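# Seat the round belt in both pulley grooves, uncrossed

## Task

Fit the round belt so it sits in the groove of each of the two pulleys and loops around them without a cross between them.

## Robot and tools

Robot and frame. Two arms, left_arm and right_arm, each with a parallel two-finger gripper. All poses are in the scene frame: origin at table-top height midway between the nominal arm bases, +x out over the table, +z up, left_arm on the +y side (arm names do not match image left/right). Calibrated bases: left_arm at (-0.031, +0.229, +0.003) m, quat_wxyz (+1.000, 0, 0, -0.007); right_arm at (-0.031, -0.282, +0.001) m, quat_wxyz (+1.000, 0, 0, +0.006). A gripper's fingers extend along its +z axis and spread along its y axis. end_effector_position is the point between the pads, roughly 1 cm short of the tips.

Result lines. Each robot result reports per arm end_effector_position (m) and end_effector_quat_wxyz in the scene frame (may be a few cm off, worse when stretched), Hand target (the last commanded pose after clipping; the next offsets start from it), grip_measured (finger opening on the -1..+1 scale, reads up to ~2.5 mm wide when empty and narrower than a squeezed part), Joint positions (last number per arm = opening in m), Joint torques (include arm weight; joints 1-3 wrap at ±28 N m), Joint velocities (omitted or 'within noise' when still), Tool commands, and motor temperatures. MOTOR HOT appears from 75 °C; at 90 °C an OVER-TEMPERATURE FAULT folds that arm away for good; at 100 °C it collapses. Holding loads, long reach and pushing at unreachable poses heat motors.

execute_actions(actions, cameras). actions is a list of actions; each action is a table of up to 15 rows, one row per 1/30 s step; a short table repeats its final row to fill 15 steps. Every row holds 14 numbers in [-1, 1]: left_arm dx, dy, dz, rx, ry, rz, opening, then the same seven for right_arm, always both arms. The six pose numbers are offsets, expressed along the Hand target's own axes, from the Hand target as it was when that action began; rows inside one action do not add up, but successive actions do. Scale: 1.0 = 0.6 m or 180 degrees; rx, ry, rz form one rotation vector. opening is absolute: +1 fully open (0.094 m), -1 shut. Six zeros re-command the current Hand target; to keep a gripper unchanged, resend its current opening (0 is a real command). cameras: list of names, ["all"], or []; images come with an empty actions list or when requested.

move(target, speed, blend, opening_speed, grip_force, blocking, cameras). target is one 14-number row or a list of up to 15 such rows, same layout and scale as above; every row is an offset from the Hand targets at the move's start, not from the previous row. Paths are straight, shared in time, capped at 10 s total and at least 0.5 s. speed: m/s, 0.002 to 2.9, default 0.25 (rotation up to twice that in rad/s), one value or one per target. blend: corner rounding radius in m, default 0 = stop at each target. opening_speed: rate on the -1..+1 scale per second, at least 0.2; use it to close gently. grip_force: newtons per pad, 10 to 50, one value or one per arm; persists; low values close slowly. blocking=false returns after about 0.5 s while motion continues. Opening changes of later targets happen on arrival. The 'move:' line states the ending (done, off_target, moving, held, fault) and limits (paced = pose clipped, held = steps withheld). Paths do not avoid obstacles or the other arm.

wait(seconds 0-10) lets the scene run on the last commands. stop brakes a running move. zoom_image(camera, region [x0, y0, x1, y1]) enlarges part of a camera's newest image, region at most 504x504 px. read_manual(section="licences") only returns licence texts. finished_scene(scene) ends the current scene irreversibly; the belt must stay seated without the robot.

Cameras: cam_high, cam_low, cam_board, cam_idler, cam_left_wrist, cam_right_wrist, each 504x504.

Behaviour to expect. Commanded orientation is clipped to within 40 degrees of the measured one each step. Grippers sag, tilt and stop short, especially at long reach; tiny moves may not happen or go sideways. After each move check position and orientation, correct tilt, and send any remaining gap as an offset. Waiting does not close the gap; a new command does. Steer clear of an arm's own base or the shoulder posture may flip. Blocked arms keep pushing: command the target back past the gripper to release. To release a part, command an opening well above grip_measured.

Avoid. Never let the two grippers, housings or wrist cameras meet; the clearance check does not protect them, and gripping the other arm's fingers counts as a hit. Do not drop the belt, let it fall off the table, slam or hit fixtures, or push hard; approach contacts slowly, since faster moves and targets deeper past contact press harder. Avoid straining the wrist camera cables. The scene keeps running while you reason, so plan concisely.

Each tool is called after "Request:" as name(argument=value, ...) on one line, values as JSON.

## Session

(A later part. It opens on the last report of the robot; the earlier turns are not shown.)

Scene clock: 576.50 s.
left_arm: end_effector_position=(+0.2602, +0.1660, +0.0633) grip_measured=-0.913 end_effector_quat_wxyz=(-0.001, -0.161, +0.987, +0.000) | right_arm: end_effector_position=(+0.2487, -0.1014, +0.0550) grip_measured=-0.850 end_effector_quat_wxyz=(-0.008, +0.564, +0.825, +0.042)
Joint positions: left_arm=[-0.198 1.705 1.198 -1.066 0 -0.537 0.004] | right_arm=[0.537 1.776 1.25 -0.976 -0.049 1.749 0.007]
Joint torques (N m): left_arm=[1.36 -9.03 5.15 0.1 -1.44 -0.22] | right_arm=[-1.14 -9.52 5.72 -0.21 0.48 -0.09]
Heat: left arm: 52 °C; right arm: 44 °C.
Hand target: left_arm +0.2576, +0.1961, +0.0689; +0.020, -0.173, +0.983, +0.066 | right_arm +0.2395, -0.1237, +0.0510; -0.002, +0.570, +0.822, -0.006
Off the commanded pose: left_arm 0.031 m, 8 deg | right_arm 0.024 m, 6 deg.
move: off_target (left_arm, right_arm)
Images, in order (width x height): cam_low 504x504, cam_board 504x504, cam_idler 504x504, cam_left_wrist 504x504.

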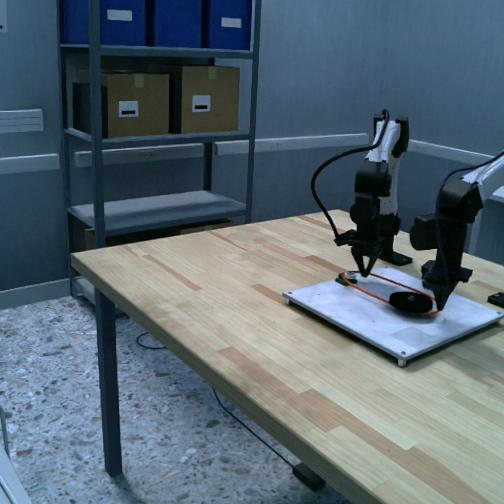

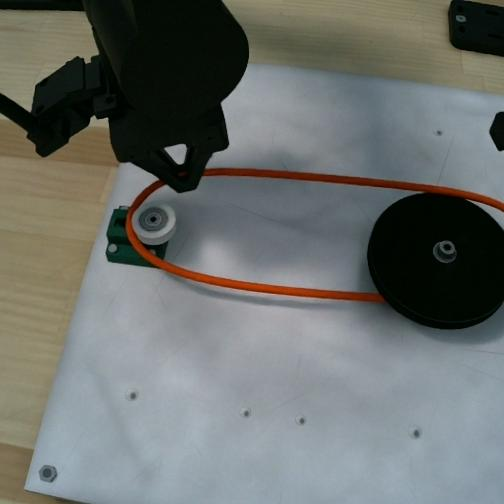

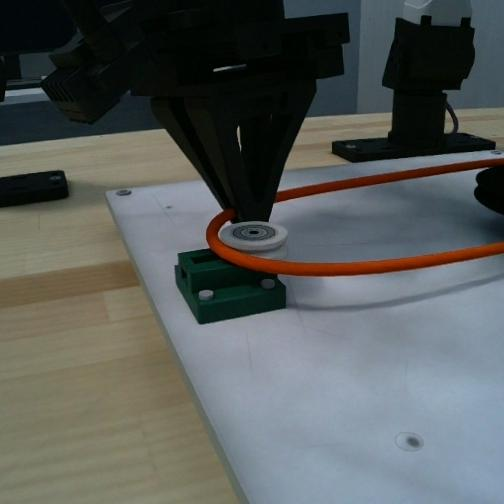

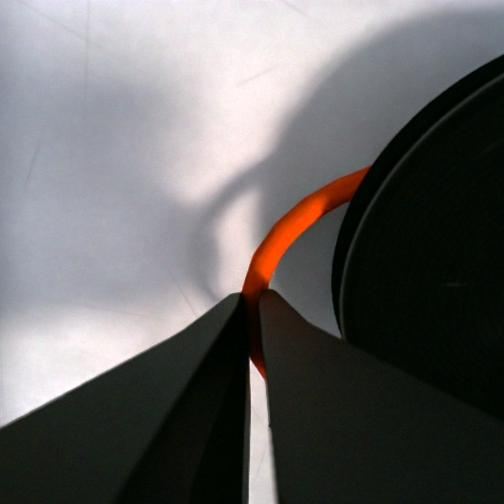

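Request:
move(target=[[-0.0755,-0.0236,-0.002,0,0,0.167,-0.97,0,0,0,0,0,0,-0.85],[-0.0755,-0.0236,-0.008,0,-0.08,0.167,-0.97,0,0,0,0,0,0,-0.85]], speed=0.12, cameras=["cam_board","cam_low","cam_left_wrist"])

Request:
zoom_image(camera="cam_low", region=[380, 270, 450, 320])

Request:
zoom_image(camera="cam_board", region=[344, 160, 504, 350])

Scene clock: 617.33 s.
left_arm: end_effector_position=(+0.3003, +0.1625, +0.0689) grip_measured=-0.913 end_effector_quat_wxyz=(+0.108, +0.105, +0.988, +0.010) | right_arm: end_effector_position=(+0.2489, -0.0969, +0.0554) grip_measured=-0.850 end_effector_quat_wxyz=(-0.016, +0.563, +0.825, +0.051)
Joint positions: left_arm=[-0.207 1.657 1.144 -0.844 -0.045 -0.004 0.004] | right_arm=[0.537 1.776 1.25 -0.966 -0.07 1.749 0.007]
Joint torques (N m): left_arm=[2.09 -8.7 5.48 0.76 -1.62 0.13] | right_arm=[-1.31 -9.63 5.78 -0.21 0.74 -0.11]
Heat: left arm: 51 °C; right arm: 44 °C.
Hand target: left_arm +0.3049, +0.1975, +0.0747; +0.124, +0.097, +0.983, +0.090 | right_arm +0.2395, -0.1237, +0.0510; -0.002, +0.570, +0.822, -0.006
Off the commanded pose: left_arm 0.036 m, 9 deg | right_arm 0.029 m, 7 deg.
move: off_target (left_arm, right_arm)
Images, in order (width x height): cam_low 504x504, cam_board 504x504, cam_left_wrist 504x504.

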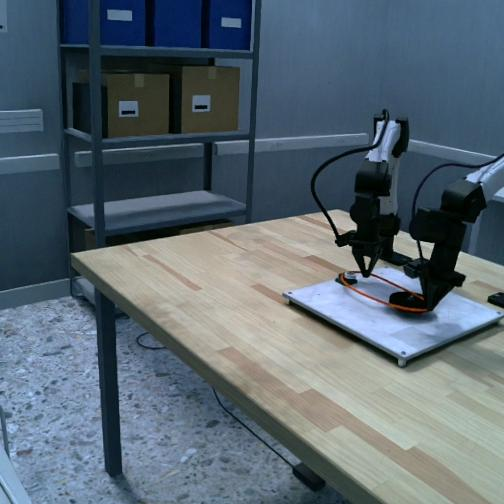

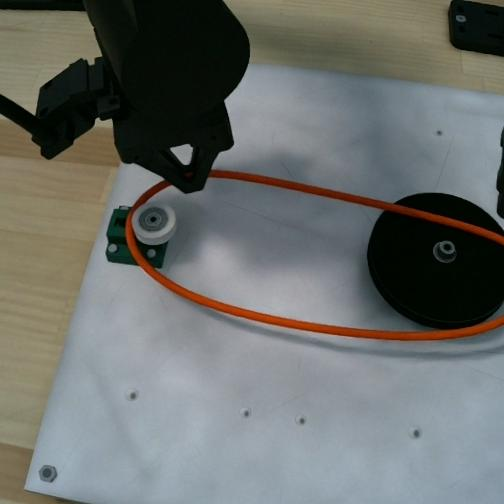

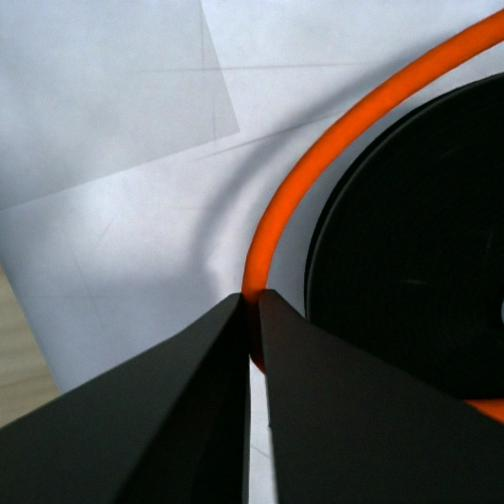

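Scaled by 7.200 from the camera's 504x504 image, which has a finer 720x720 frame.

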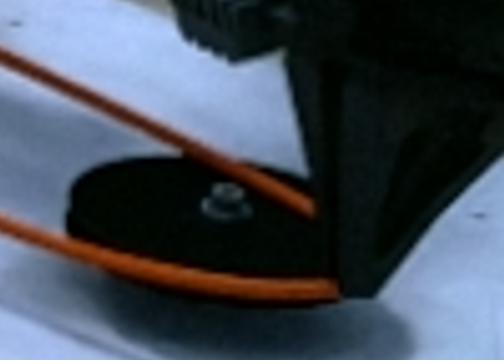

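Scaled by 2.653 from the camera's 504x504 image, which has a finer 720x720 frame.

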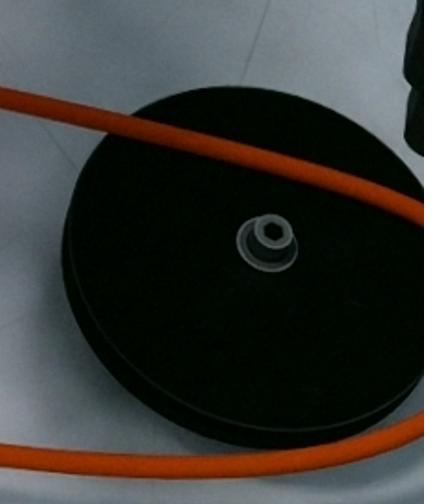

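Request:
move(target=[[0.075,-0.0155,-0.017,0,0,-0.167,-0.97,0,0,0,0,0,0,-0.85]], speed=0.12, cameras=["cam_board","cam_low","cam_left_wrist","cam_idler"])

Request:
zoom_image(camera="cam_low", region=[380, 270, 450, 320])

Request:
zoom_image(camera="cam_board", region=[344, 160, 504, 350])

Scene clock: 630.23 s.
left_arm: end_effector_position=(+0.2734, +0.1630, +0.0723) grip_measured=-0.913 end_effector_quat_wxyz=(+0.148, -0.141, +0.979, -0.020) | right_arm: end_effector_position=(+0.2533, -0.1054, +0.0550) grip_measured=-0.850 end_effector_quat_wxyz=(+0.003, +0.566, +0.824, +0.040)
Joint positions: left_arm=[-0.242 1.488 0.968 -0.76 -0.078 -0.533 0.004] | right_arm=[0.531 1.776 1.25 -0.969 -0.027 1.747 0.007]
Joint torques (N m): left_arm=[1.4 -7.42 5.22 0.23 -1.42 -0.18] | right_arm=[-0.69 -9.43 5.78 -0.2 0.28 -0.11]
Heat: left arm: 53 °C; right arm: 44 °C.
Hand target: left_arm +0.2579, +0.1966, +0.0724; +0.143, -0.162, +0.975, +0.054 | right_arm +0.2394, -0.1236, +0.0510; -0.002, +0.570, +0.822, -0.006
Off the commanded pose: left_arm 0.037 m, 9 deg | right_arm 0.023 m, 5 deg.
move: off_target (left_arm, right_arm)
Images, in order (width x height): cam_low 504x504, cam_board 504x504, cam_idler 504x504, cam_left_wrist 504x504.

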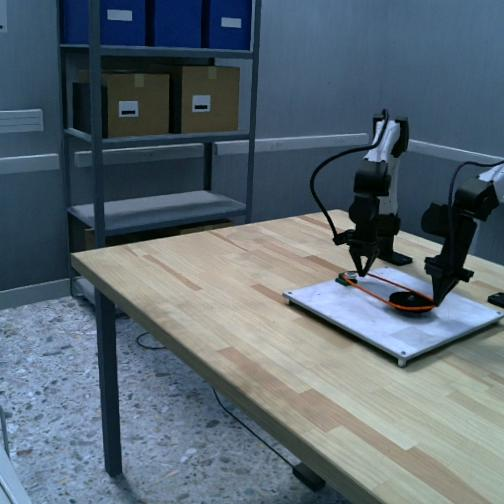

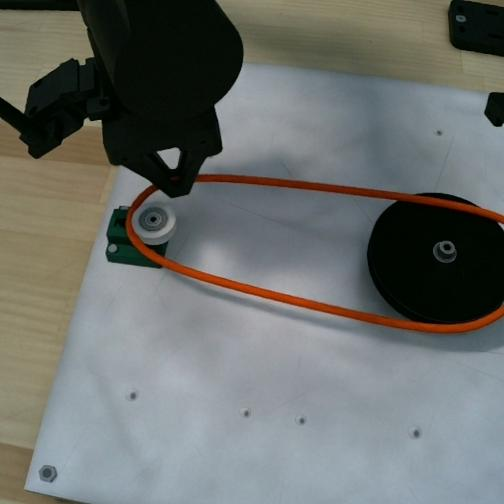

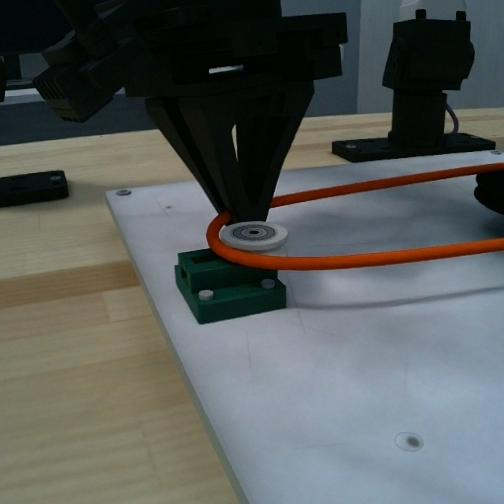

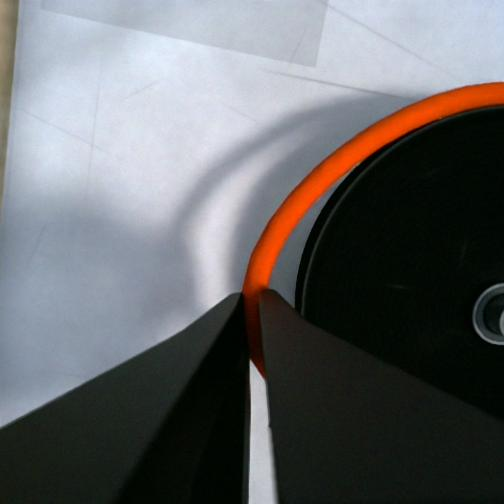

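Scaled by 7.200 from the camera's 504x504 image, which has a finer 720x720 frame.

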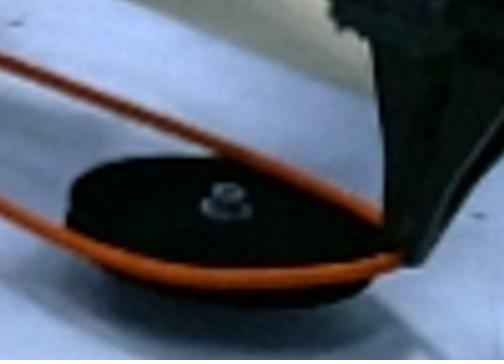

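Scaled by 2.653 from the camera's 504x504 image, which has a finer 720x720 frame.

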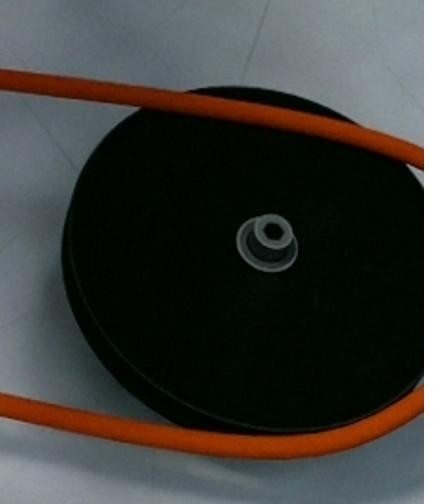

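Request:
move(target=[[0.002,0,0.012,0,0,0,-0.97,0,0,0,0,0,0,-0.85],[0.06,-0.002,-0.001,0,0,-0.11,-0.97,0,0,0,0,0,0,-0.85]], speed=0.12, cameras=["cam_board","cam_low","cam_left_wrist","cam_idler"])

Request:
zoom_image(camera="cam_low", region=[380, 270, 450, 320])

Request:
zoom_image(camera="cam_board", region=[344, 160, 504, 350])

Scene clock: 643.80 s.
left_arm: end_effector_position=(+0.2561, +0.1569, +0.0686) grip_measured=-0.913 end_effector_quat_wxyz=(+0.176, -0.313, +0.933, -0.040) | right_arm: end_effector_position=(+0.2585, -0.1118, +0.0550) grip_measured=-0.849 end_effector_quat_wxyz=(+0.019, +0.567, +0.823, +0.036)
Joint positions: left_arm=[-0.319 1.397 0.856 -0.699 -0.149 -0.956 0.004] | right_arm=[0.523 1.776 1.25 -0.964 0.005 1.74 0.007]
Joint torques (N m): left_arm=[0.46 -6.46 4.79 -0.14 -1 -0.27] | right_arm=[-0.25 -9.61 5.79 -0.25 -0.02 0.01]
Heat: left arm: 51 °C; right arm: 44 °C.
Hand target: left_arm +0.2256, +0.1847, +0.0622; +0.150, -0.327, +0.933, +0.029 | right_arm +0.2395, -0.1237, +0.0510; -0.002, +0.570, +0.822, -0.006
Off the commanded pose: left_arm 0.042 m, 9 deg | right_arm 0.023 m, 5 deg.
move: off_target (left_arm, right_arm)
Images, in order (width x height): cam_low 504x504, cam_board 504x504, cam_idler 504x504, cam_left_wrist 504x504.

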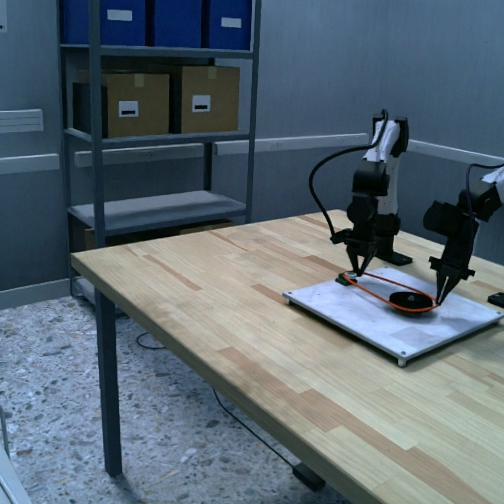

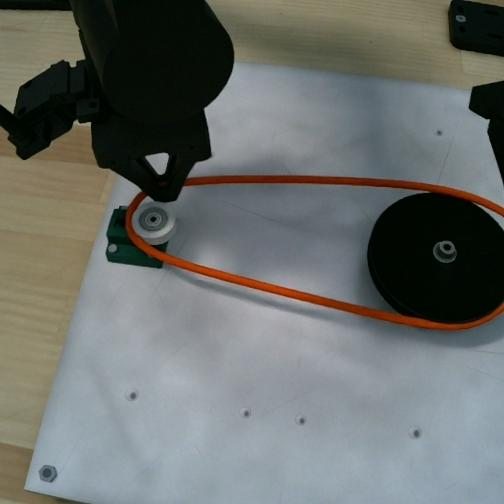

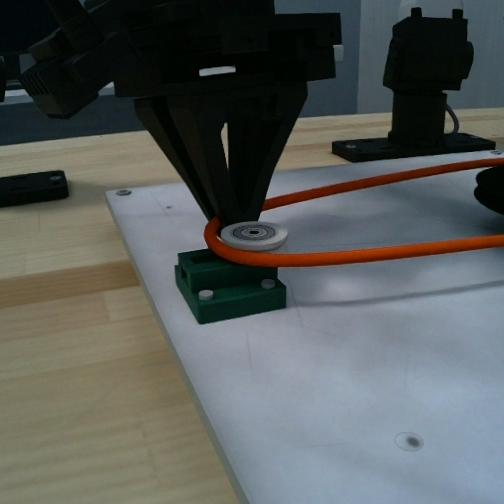

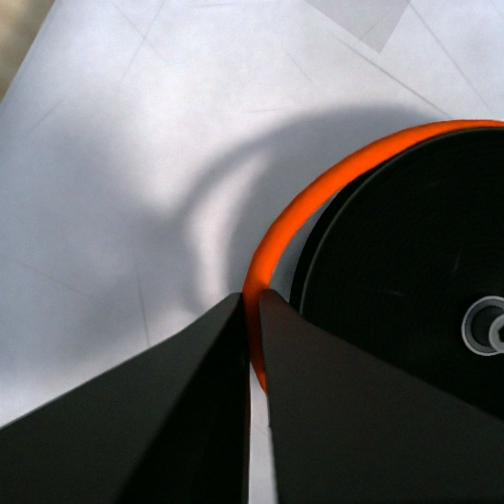

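Scaled by 7.200 from the camera's 504x504 image, which has a finer 720x720 frame.

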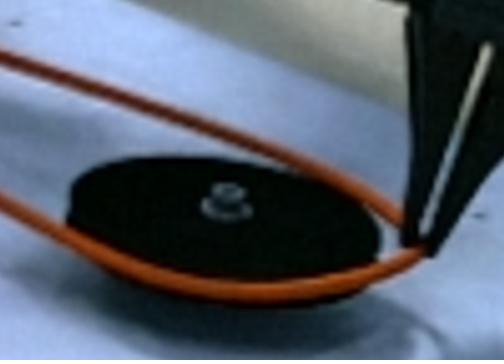

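Scaled by 2.653 from the camera's 504x504 image, which has a finer 720x720 frame.

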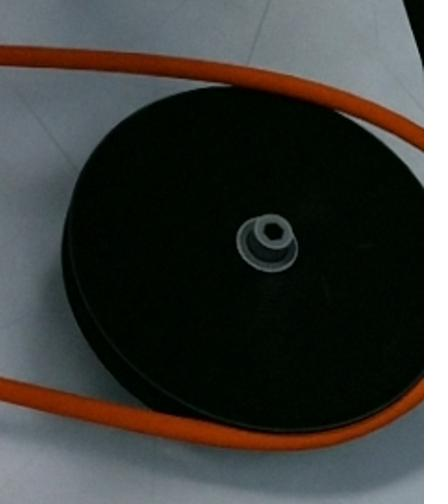

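Request:
move(target=[[0.052,-0.0067,-0.006,0,0,-0.1,-0.97,0,0,0,0,0,0,-0.85]], speed=0.12, cameras=["cam_board","cam_low","cam_left_wrist","cam_idler"])

Request:
zoom_image(camera="cam_low", region=[380, 270, 450, 320])

Request:
zoom_image(camera="cam_board", region=[344, 160, 504, 350])

Scene clock: 656.70 s.
left_arm: end_effector_position=(+0.2448, +0.1439, +0.0664) grip_measured=-0.913 end_effector_quat_wxyz=(+0.195, -0.464, +0.862, -0.056) | right_arm: end_effector_position=(+0.2641, -0.1149, +0.0554) grip_measured=-0.848 end_effector_quat_wxyz=(+0.033, +0.566, +0.823, +0.037)
Joint positions: left_arm=[-0.433 1.371 0.813 -0.684 -0.247 -1.395 0.004] | right_arm=[0.519 1.776 1.25 -0.951 0.028 1.734 0.007]
Joint torques (N m): left_arm=[-0.87 -6.2 4.66 -0.46 -0.35 -0.35] | right_arm=[0.17 -9.43 5.75 -0.3 -0.2 0.08]
Heat: left arm: 49 °C; right arm: 44 °C.
Hand target: left_arm +0.2039, +0.1621, +0.0565; +0.153, -0.469, +0.870, +0.005 | right_arm +0.2395, -0.1237, +0.0510; -0.002, +0.570, +0.822, -0.006
Off the commanded pose: left_arm 0.046 m, 9 deg | right_arm 0.026 m, 6 deg.
move: off_target (left_arm, right_arm)
Images, in order (width x height): cam_low 504x504, cam_board 504x504, cam_idler 504x504, cam_left_wrist 504x504.

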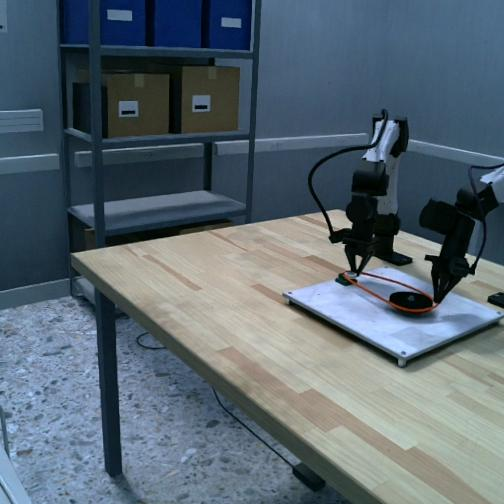

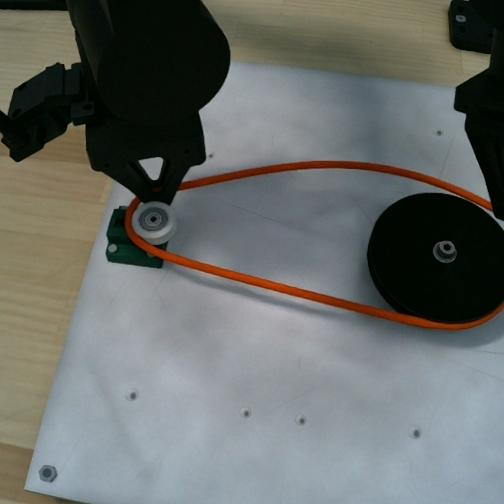

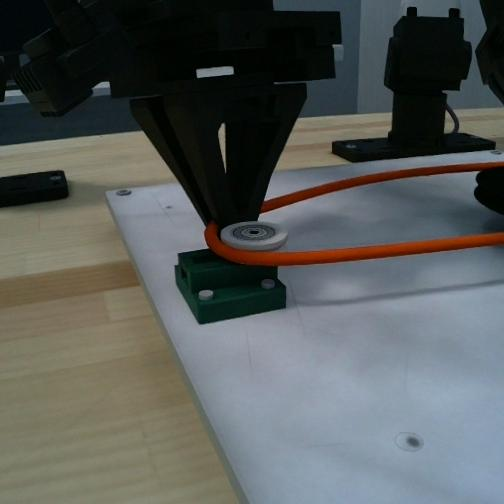

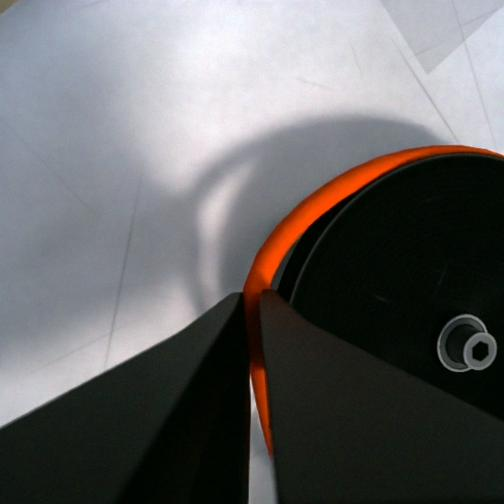

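Scaled by 7.200 from the camera's 504x504 image, which has a finer 720x720 frame.

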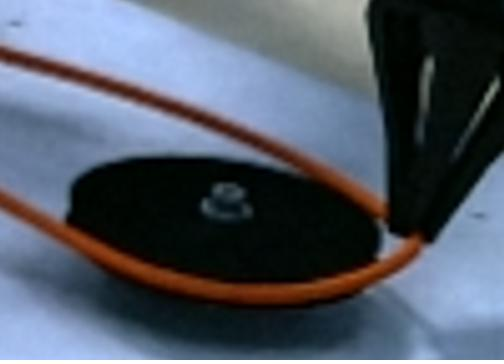

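Scaled by 2.653 from the camera's 504x504 image, which has a finer 720x720 frame.

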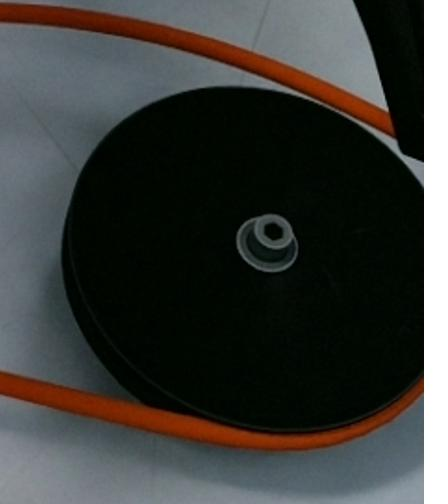

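Request:
move(target=[0,0,0,0,0,0,-0.97,0.017,-0.047,-0.006,0,0,0,-0.85], speed=0.1, cameras=["cam_board","cam_low","cam_left_wrist","cam_idler"])

Request:
zoom_image(camera="cam_low", region=[380, 270, 450, 320])

Request:
zoom_image(camera="cam_idler", region=[150, 170, 330, 340])

Scene clock: 669.23 s.
left_arm: end_effector_position=(+0.2474, +0.1437, +0.0675) grip_measured=-0.913 end_effector_quat_wxyz=(+0.201, -0.465, +0.860, -0.059) | right_arm: end_effector_position=(+0.2601, -0.1145, +0.0550) grip_measured=-0.847 end_effector_quat_wxyz=(+0.055, +0.569, +0.819, +0.051)
Joint positions: left_arm=[-0.433 1.371 0.813 -0.672 -0.253 -1.395 0.004] | right_arm=[0.543 1.727 1.184 -0.891 0.061 1.764 0.007]
Joint torques (N m): left_arm=[-0.77 -6.11 4.64 -0.54 -0.32 -0.33] | right_arm=[2.18 -12.98 3.55 -0.74 -0.5 0.2]
Heat: left arm: 49 °C; right arm: 44 °C.
Hand target: left_arm +0.2039, +0.1622, +0.0565; +0.153, -0.469, +0.870, +0.005 | right_arm +0.2096, -0.1240, +0.0549; -0.002, +0.570, +0.822, -0.006
Off the commanded pose: left_arm 0.048 m, 9 deg | right_arm 0.051 m, 9 deg.
move: off_target (left_arm, right_arm)
Images, in order (width x height): cam_low 504x504, cam_board 504x504, cam_idler 504x504, cam_left_wrist 504x504.

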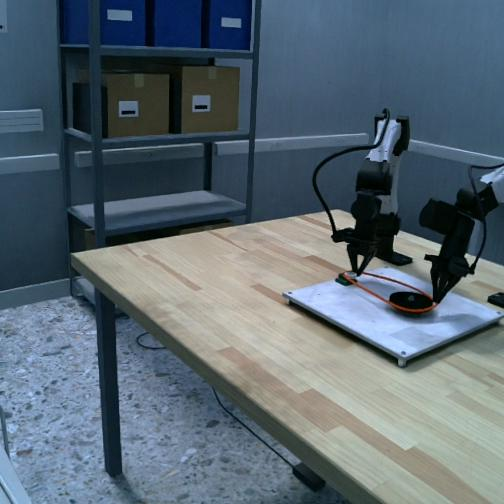

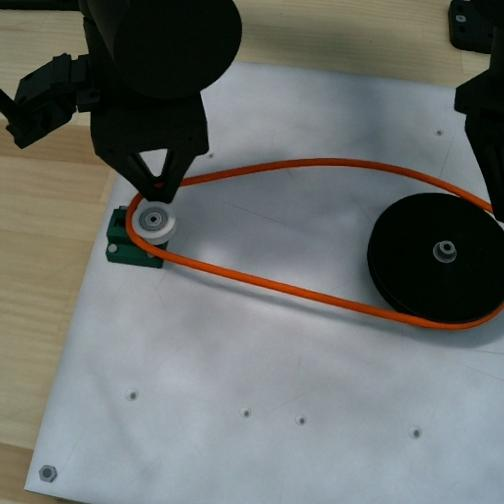

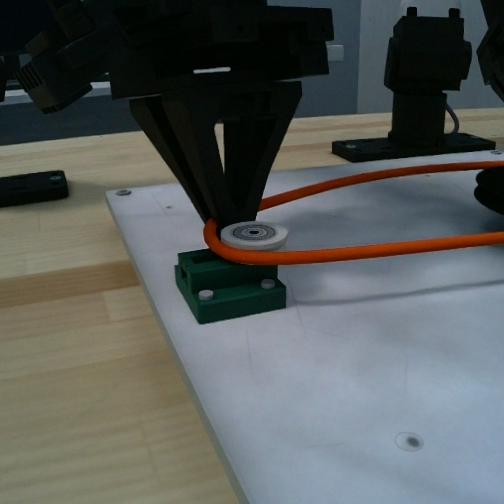

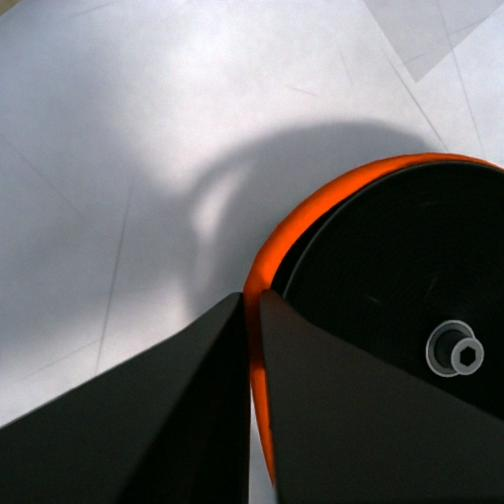

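Scaled by 7.200 from the camera's 504x504 image, which has a finer 720x720 frame.

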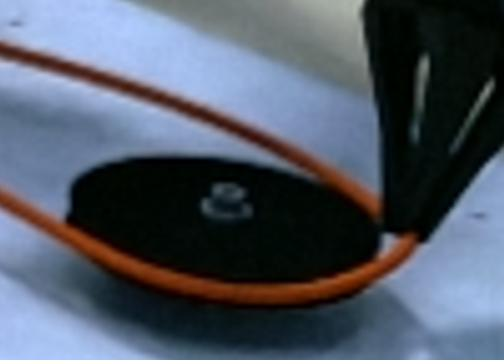

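Scaled by 2.800 from the camera's 504x504 image, which has a finer 720x720 frame.

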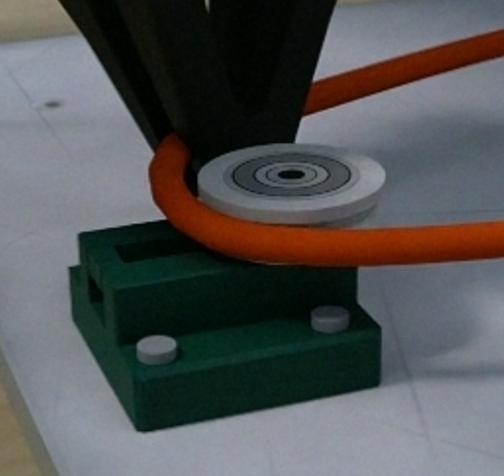

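Request:
move(target=[[0,0,0.007,0,0,0,-0.97,0,0,0,0,0,0,-0.85],[0,0,0.007,0,0,0,-0.65,0,0,0,0,0,0,-0.85]], speed=0.1, opening_speed=0.6, cameras=["cam_board","cam_low","cam_left_wrist"])

Request:
zoom_image(camera="cam_low", region=[380, 270, 450, 320])

Request:
zoom_image(camera="cam_board", region=[344, 160, 504, 350])

Scene clock: 683.90 s.
left_arm: end_effector_position=(+0.2085, +0.1627, +0.0498) grip_measured=-0.652 end_effector_quat_wxyz=(+0.153, -0.466, +0.872, +0.007) | right_arm: end_effector_position=(+0.2371, -0.1055, +0.0531) grip_measured=-0.847 end_effector_quat_wxyz=(+0.017, +0.564, +0.825, +0.041)
Joint positions: left_arm=[-0.433 1.365 0.777 -0.81 -0.255 -1.407 0.016] | right_arm=[0.572 1.717 1.172 -0.936 0.001 1.782 0.007]
Joint torques (N m): left_arm=[-0.7 -5.83 5.94 0.52 -0.27 -0.22] | right_arm=[0.2 -12.08 4.01 -0.42 0.03 0.09]
Motor temperatures (°C): left_arm=[25 48 37 23 29 23 31] | right_arm=[24 49 32 26 26 22 24]
Heat: left arm: 48 °C; right arm: 49 °C.
Hand target: left_arm +0.2051, +0.1628, +0.0525; +0.153, -0.469, +0.870, +0.005 | right_arm +0.2095, -0.1239, +0.0549; -0.002, +0.570, +0.822, -0.006
Off the commanded pose: left_arm 0.004 m, 0 deg | right_arm 0.033 m, 6 deg.
move: off_target (right_arm); target 2's new opening was sent with left_arm's hand 0.049 m and 9 deg from that target
Images, in order (width x height): cam_low 504x504, cam_board 504x504, cam_left_wrist 504x504.

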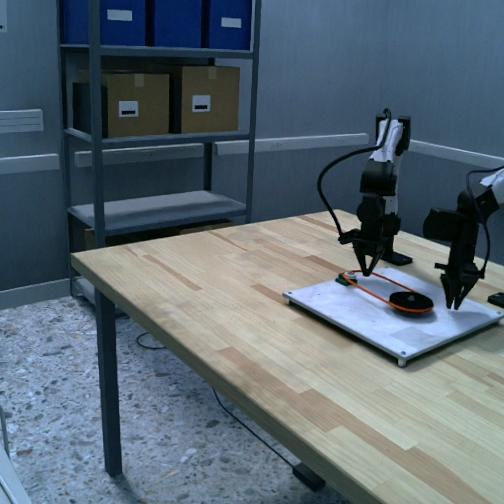

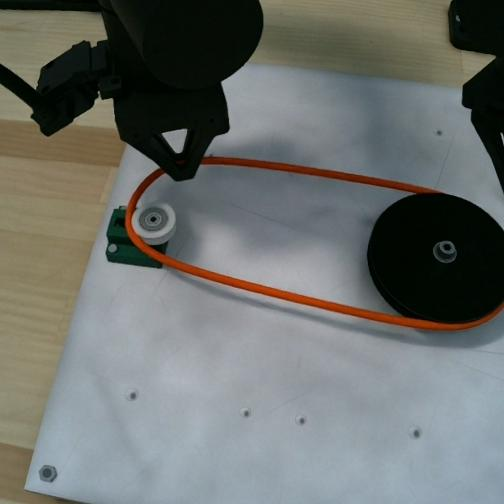

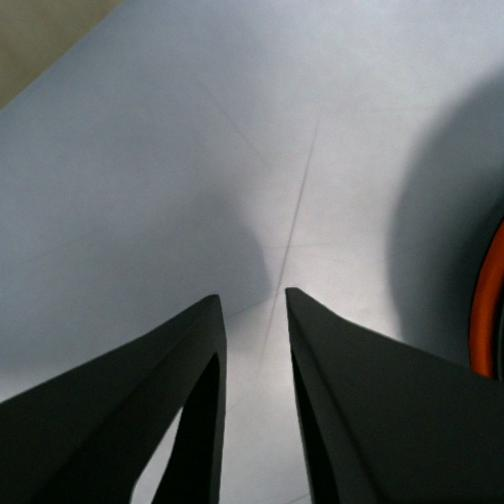

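Scaled by 7.200 from the camera's 504x504 image, which has a finer 720x720 frame.

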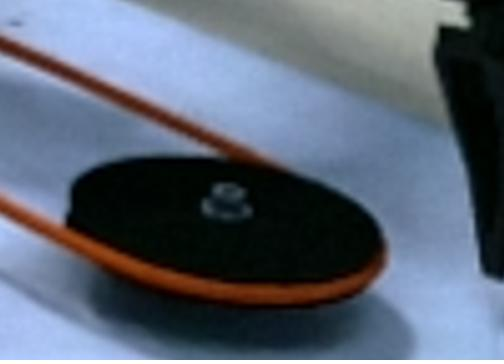

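Scaled by 2.653 from the camera's 504x504 image, which has a finer 720x720 frame.

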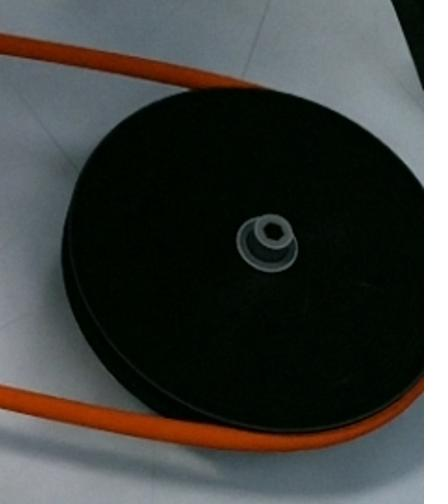

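Request:
move(target=[0,0,-0.15,0,0,0,-0.65,-0.012,0.03,0,0,0,0,-0.85], speed=0.15, cameras=["cam_board","cam_low","cam_idler","cam_right_wrist"])

Request:
zoom_image(camera="cam_idler", region=[150, 170, 330, 340])

Request:
zoom_image(camera="cam_low", region=[330, 240, 450, 330])

Scene clock: 698.17 s.
left_arm: end_effector_position=(+0.1797, +0.1482, +0.1298) grip_measured=-0.652 end_effector_quat_wxyz=(+0.142, -0.465, +0.874, +0.009) | right_arm: end_effector_position=(+0.2423, -0.1100, +0.0548) grip_measured=-0.847 end_effector_quat_wxyz=(+0.011, +0.565, +0.824, +0.035)
Joint positions: left_arm=[-0.547 1.257 1.029 -1.215 -0.255 -1.523 0.016] | right_arm=[0.547 1.736 1.202 -0.964 -0.007 1.761 0.007]
Joint torques (N m): left_arm=[-0.79 -4.37 8.35 0.42 -0.47 -0.22] | right_arm=[-0.66 -8.99 7.16 -0.29 0.07 -0.02]
Heat: left arm: 47 °C; right arm: 51 °C.
Hand target: left_arm +0.1815, +0.1491, +0.1382; +0.153, -0.469, +0.870, +0.005 | right_arm +0.2289, -0.1244, +0.0547; -0.002, +0.570, +0.822, -0.006
Off the commanded pose: left_arm 0.009 m, 2 deg | right_arm 0.020 m, 5 deg.
move: off_target (right_arm)
Images, in order (width x height): cam_low 504x504, cam_board 504x504, cam_idler 504x504, cam_right_wrist 504x504.

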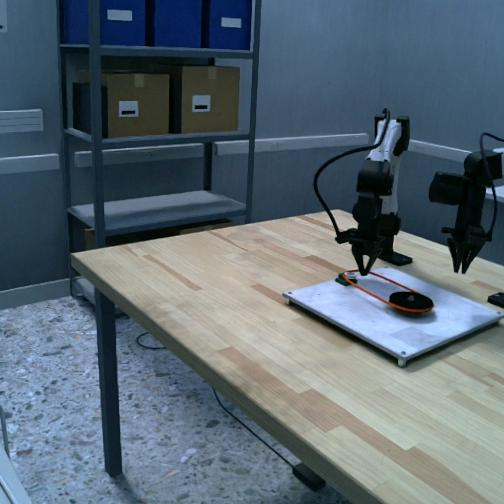

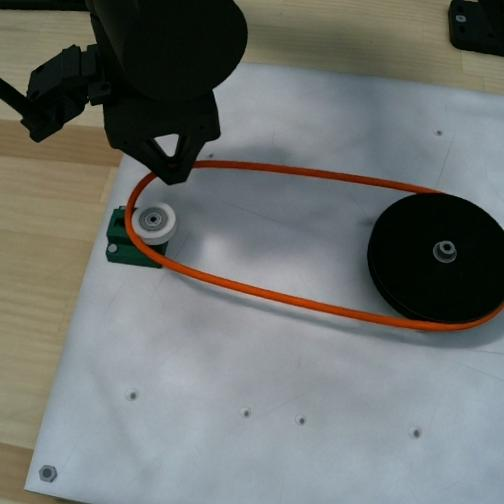

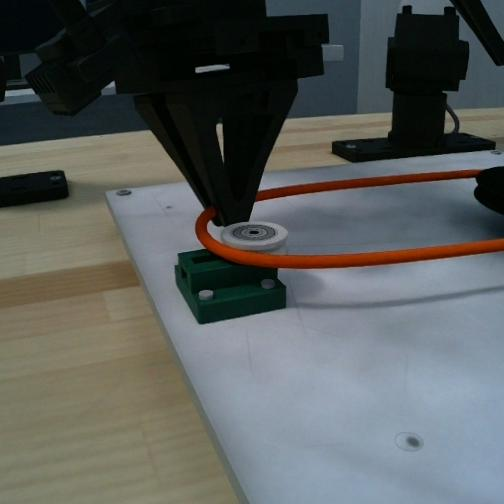

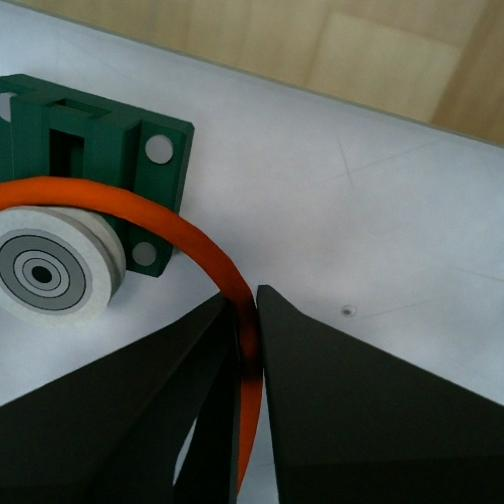

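Scaled by 2.800 from the camera's 504x504 image, which has a finer 720x720 frame.

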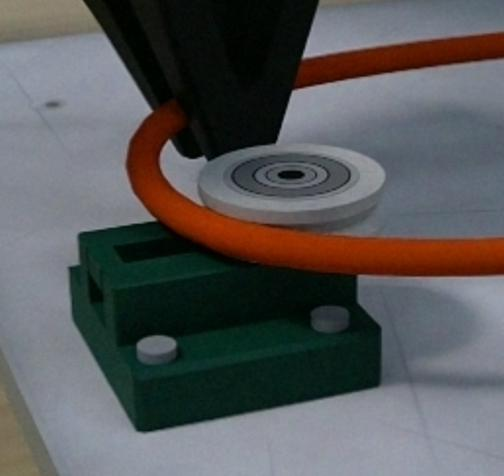

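Scaled by 4.200 from the camera's 504x504 image, which has a finer 720x720 frame.

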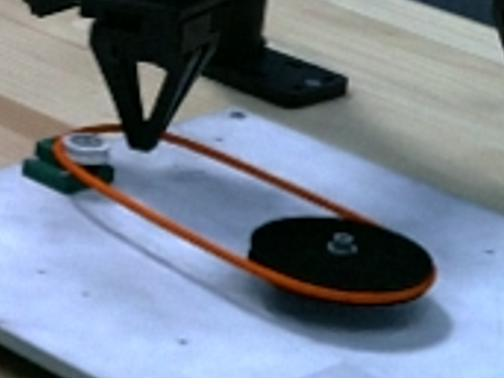

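Request:
move(target=[[0,0,0,0,0,0,-0.65,0.012,-0.04,-0.008,0,0,0,-0.85],[0,0,0,0,0,0,-0.65,0.012,-0.04,-0.012,0,0,0,-0.7]], speed=0.1, opening_speed=0.6, cameras=["cam_board","cam_low","cam_idler","cam_right_wrist"])

Request:
zoom_image(camera="cam_idler", region=[150, 170, 330, 340])

Scene clock: 714.67 s.
left_arm: end_effector_position=(+0.1796, +0.1482, +0.1298) grip_measured=-0.652 end_effector_quat_wxyz=(+0.142, -0.465, +0.874, +0.009) | right_arm: end_effector_position=(+0.2332, -0.1059, +0.0590) grip_measured=-0.701 end_effector_quat_wxyz=(+0.014, +0.565, +0.824, +0.045)
Joint positions: left_arm=[-0.547 1.257 1.029 -1.215 -0.255 -1.524 0.016] | right_arm=[0.573 1.693 1.167 -0.951 -0.008 1.786 0.014]
Joint torques (N m): left_arm=[-0.81 -4.45 8.47 0.4 -0.46 -0.23] | right_arm=[0.44 -12.31 4.25 -0.54 0.12 0.08]
Heat: left arm: 44 °C; right arm: 47 °C.
Hand target: left_arm +0.1815, +0.1491, +0.1382; +0.153, -0.469, +0.870, +0.005 | right_arm +0.2039, -0.1260, +0.0622; -0.002, +0.570, +0.822, -0.006
Off the commanded pose: left_arm 0.009 m, 2 deg | right_arm 0.036 m, 6 deg.
move: off_target (right_arm); target 2's new opening was sent with right_arm's hand 0.038 m and 7 deg from that target
Images, in order (width x height): cam_low 504x504, cam_board 504x504, cam_idler 504x504, cam_right_wrist 504x504.

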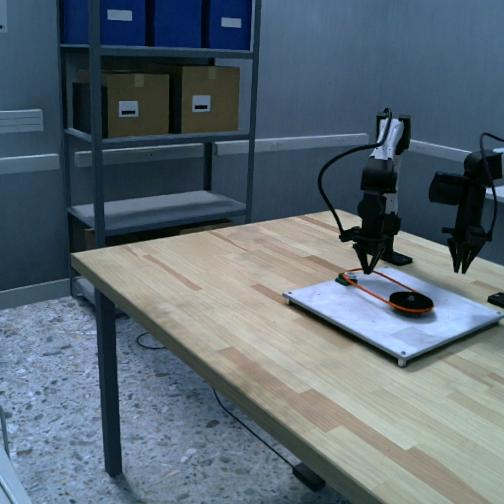

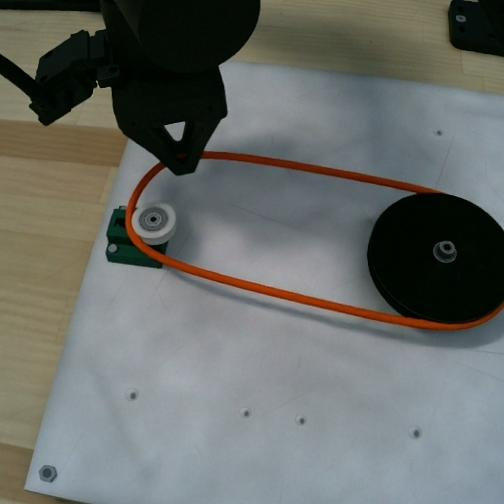

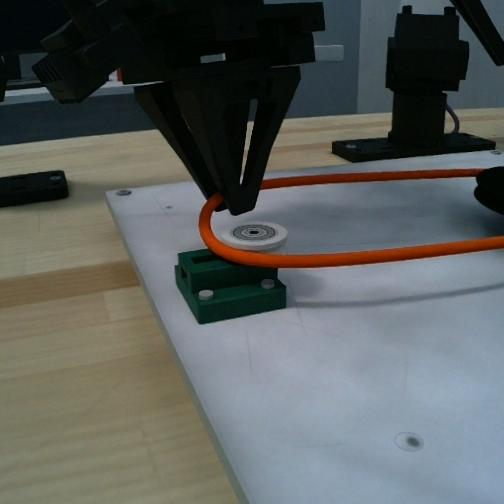

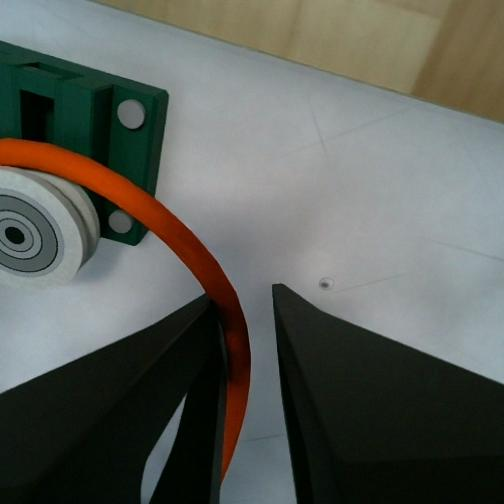

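Scaled by 2.800 from the camera's 504x504 image, which has a finer 720x720 frame.

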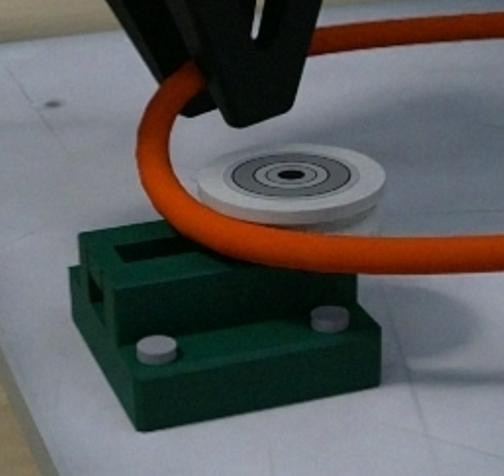

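Request:
move(target=[[0,0,0,0,0,0,-0.65,-0.008,0.02,0.012,0,0,0,-0.65],[0,0,0,0,0,0,-0.65,-0.008,0.02,-0.06,0,0,0,-0.6]], speed=0.2, cameras=["cam_board","cam_low","cam_idler","cam_right_wrist"])

Request:
zoom_image(camera="cam_idler", region=[150, 170, 330, 340])

Scene clock: 726.90 s.
left_arm: end_effector_position=(+0.1796, +0.1482, +0.1298) grip_measured=-0.652 end_effector_quat_wxyz=(+0.142, -0.465, +0.874, +0.009) | right_arm: end_effector_position=(+0.2111, -0.1257, +0.0862) grip_measured=-0.602 end_effector_quat_wxyz=(-0.013, +0.568, +0.823, -0.021)
Joint positions: left_arm=[-0.547 1.257 1.029 -1.215 -0.255 -1.524 0.016] | right_arm=[0.558 1.691 1.279 -1.207 -0.008 1.778 0.019]
Joint torques (N m): left_arm=[-0.83 -4.51 8.47 0.41 -0.47 -0.23] | right_arm=[-0.34 -11.14 8.23 0.18 0.11 -0.09]
Motor temperatures (°C): left_arm=[25 43 39 23 28 23 29] | right_arm=[24 48 32 25 26 22 23]
Heat: left arm: 43 °C; right arm: 48 °C.
Hand target: left_arm +0.1815, +0.1491, +0.1382; +0.153, -0.469, +0.870, +0.005 | right_arm +0.2174, -0.1260, +0.0981; -0.002, +0.570, +0.822, -0.006
Off the commanded pose: left_arm 0.009 m, 2 deg | right_arm 0.013 m, 2 deg.
move: off_target (right_arm); target 2's new opening was sent with right_arm's hand 0.013 m and 2 deg from that target
Images, in order (width x height): cam_low 504x504, cam_board 504x504, cam_idler 504x504, cam_right_wrist 504x504.

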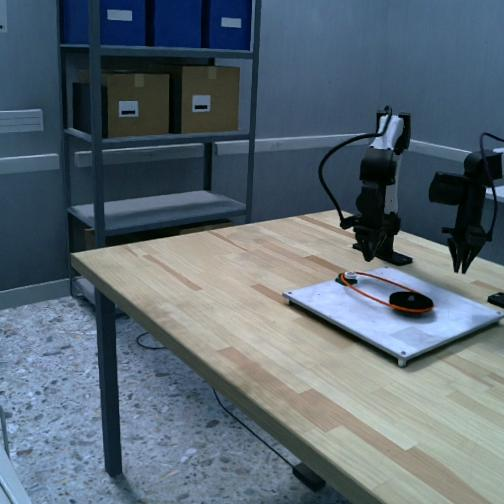

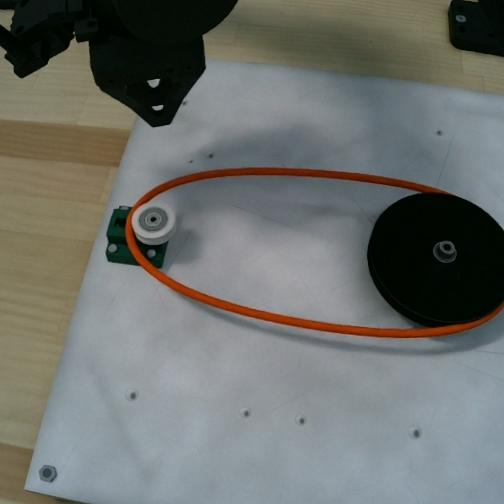

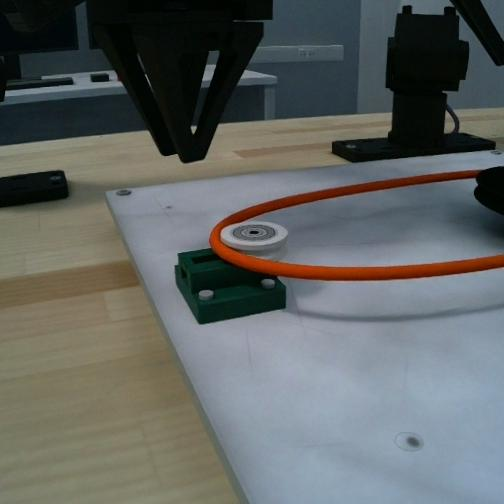

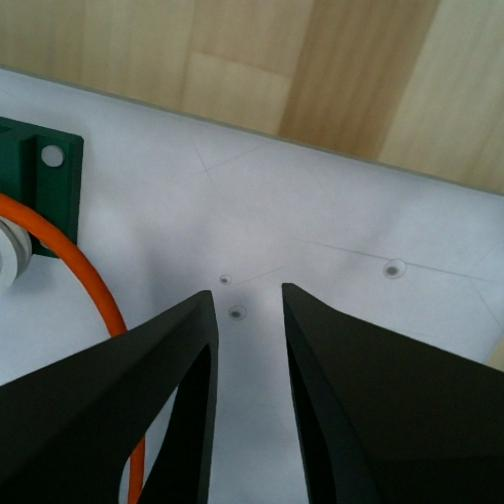

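Scaled by 2.800 from the camera's 504x504 image, which has a finer 720x720 frame.

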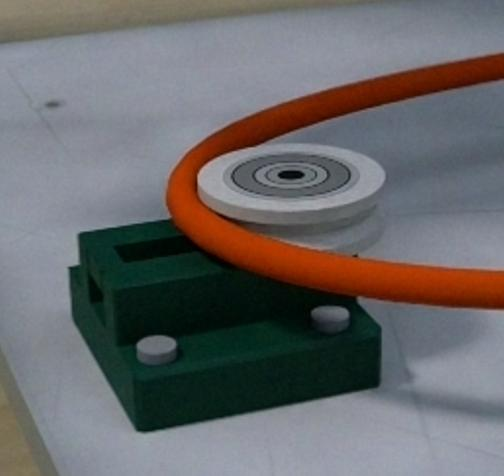

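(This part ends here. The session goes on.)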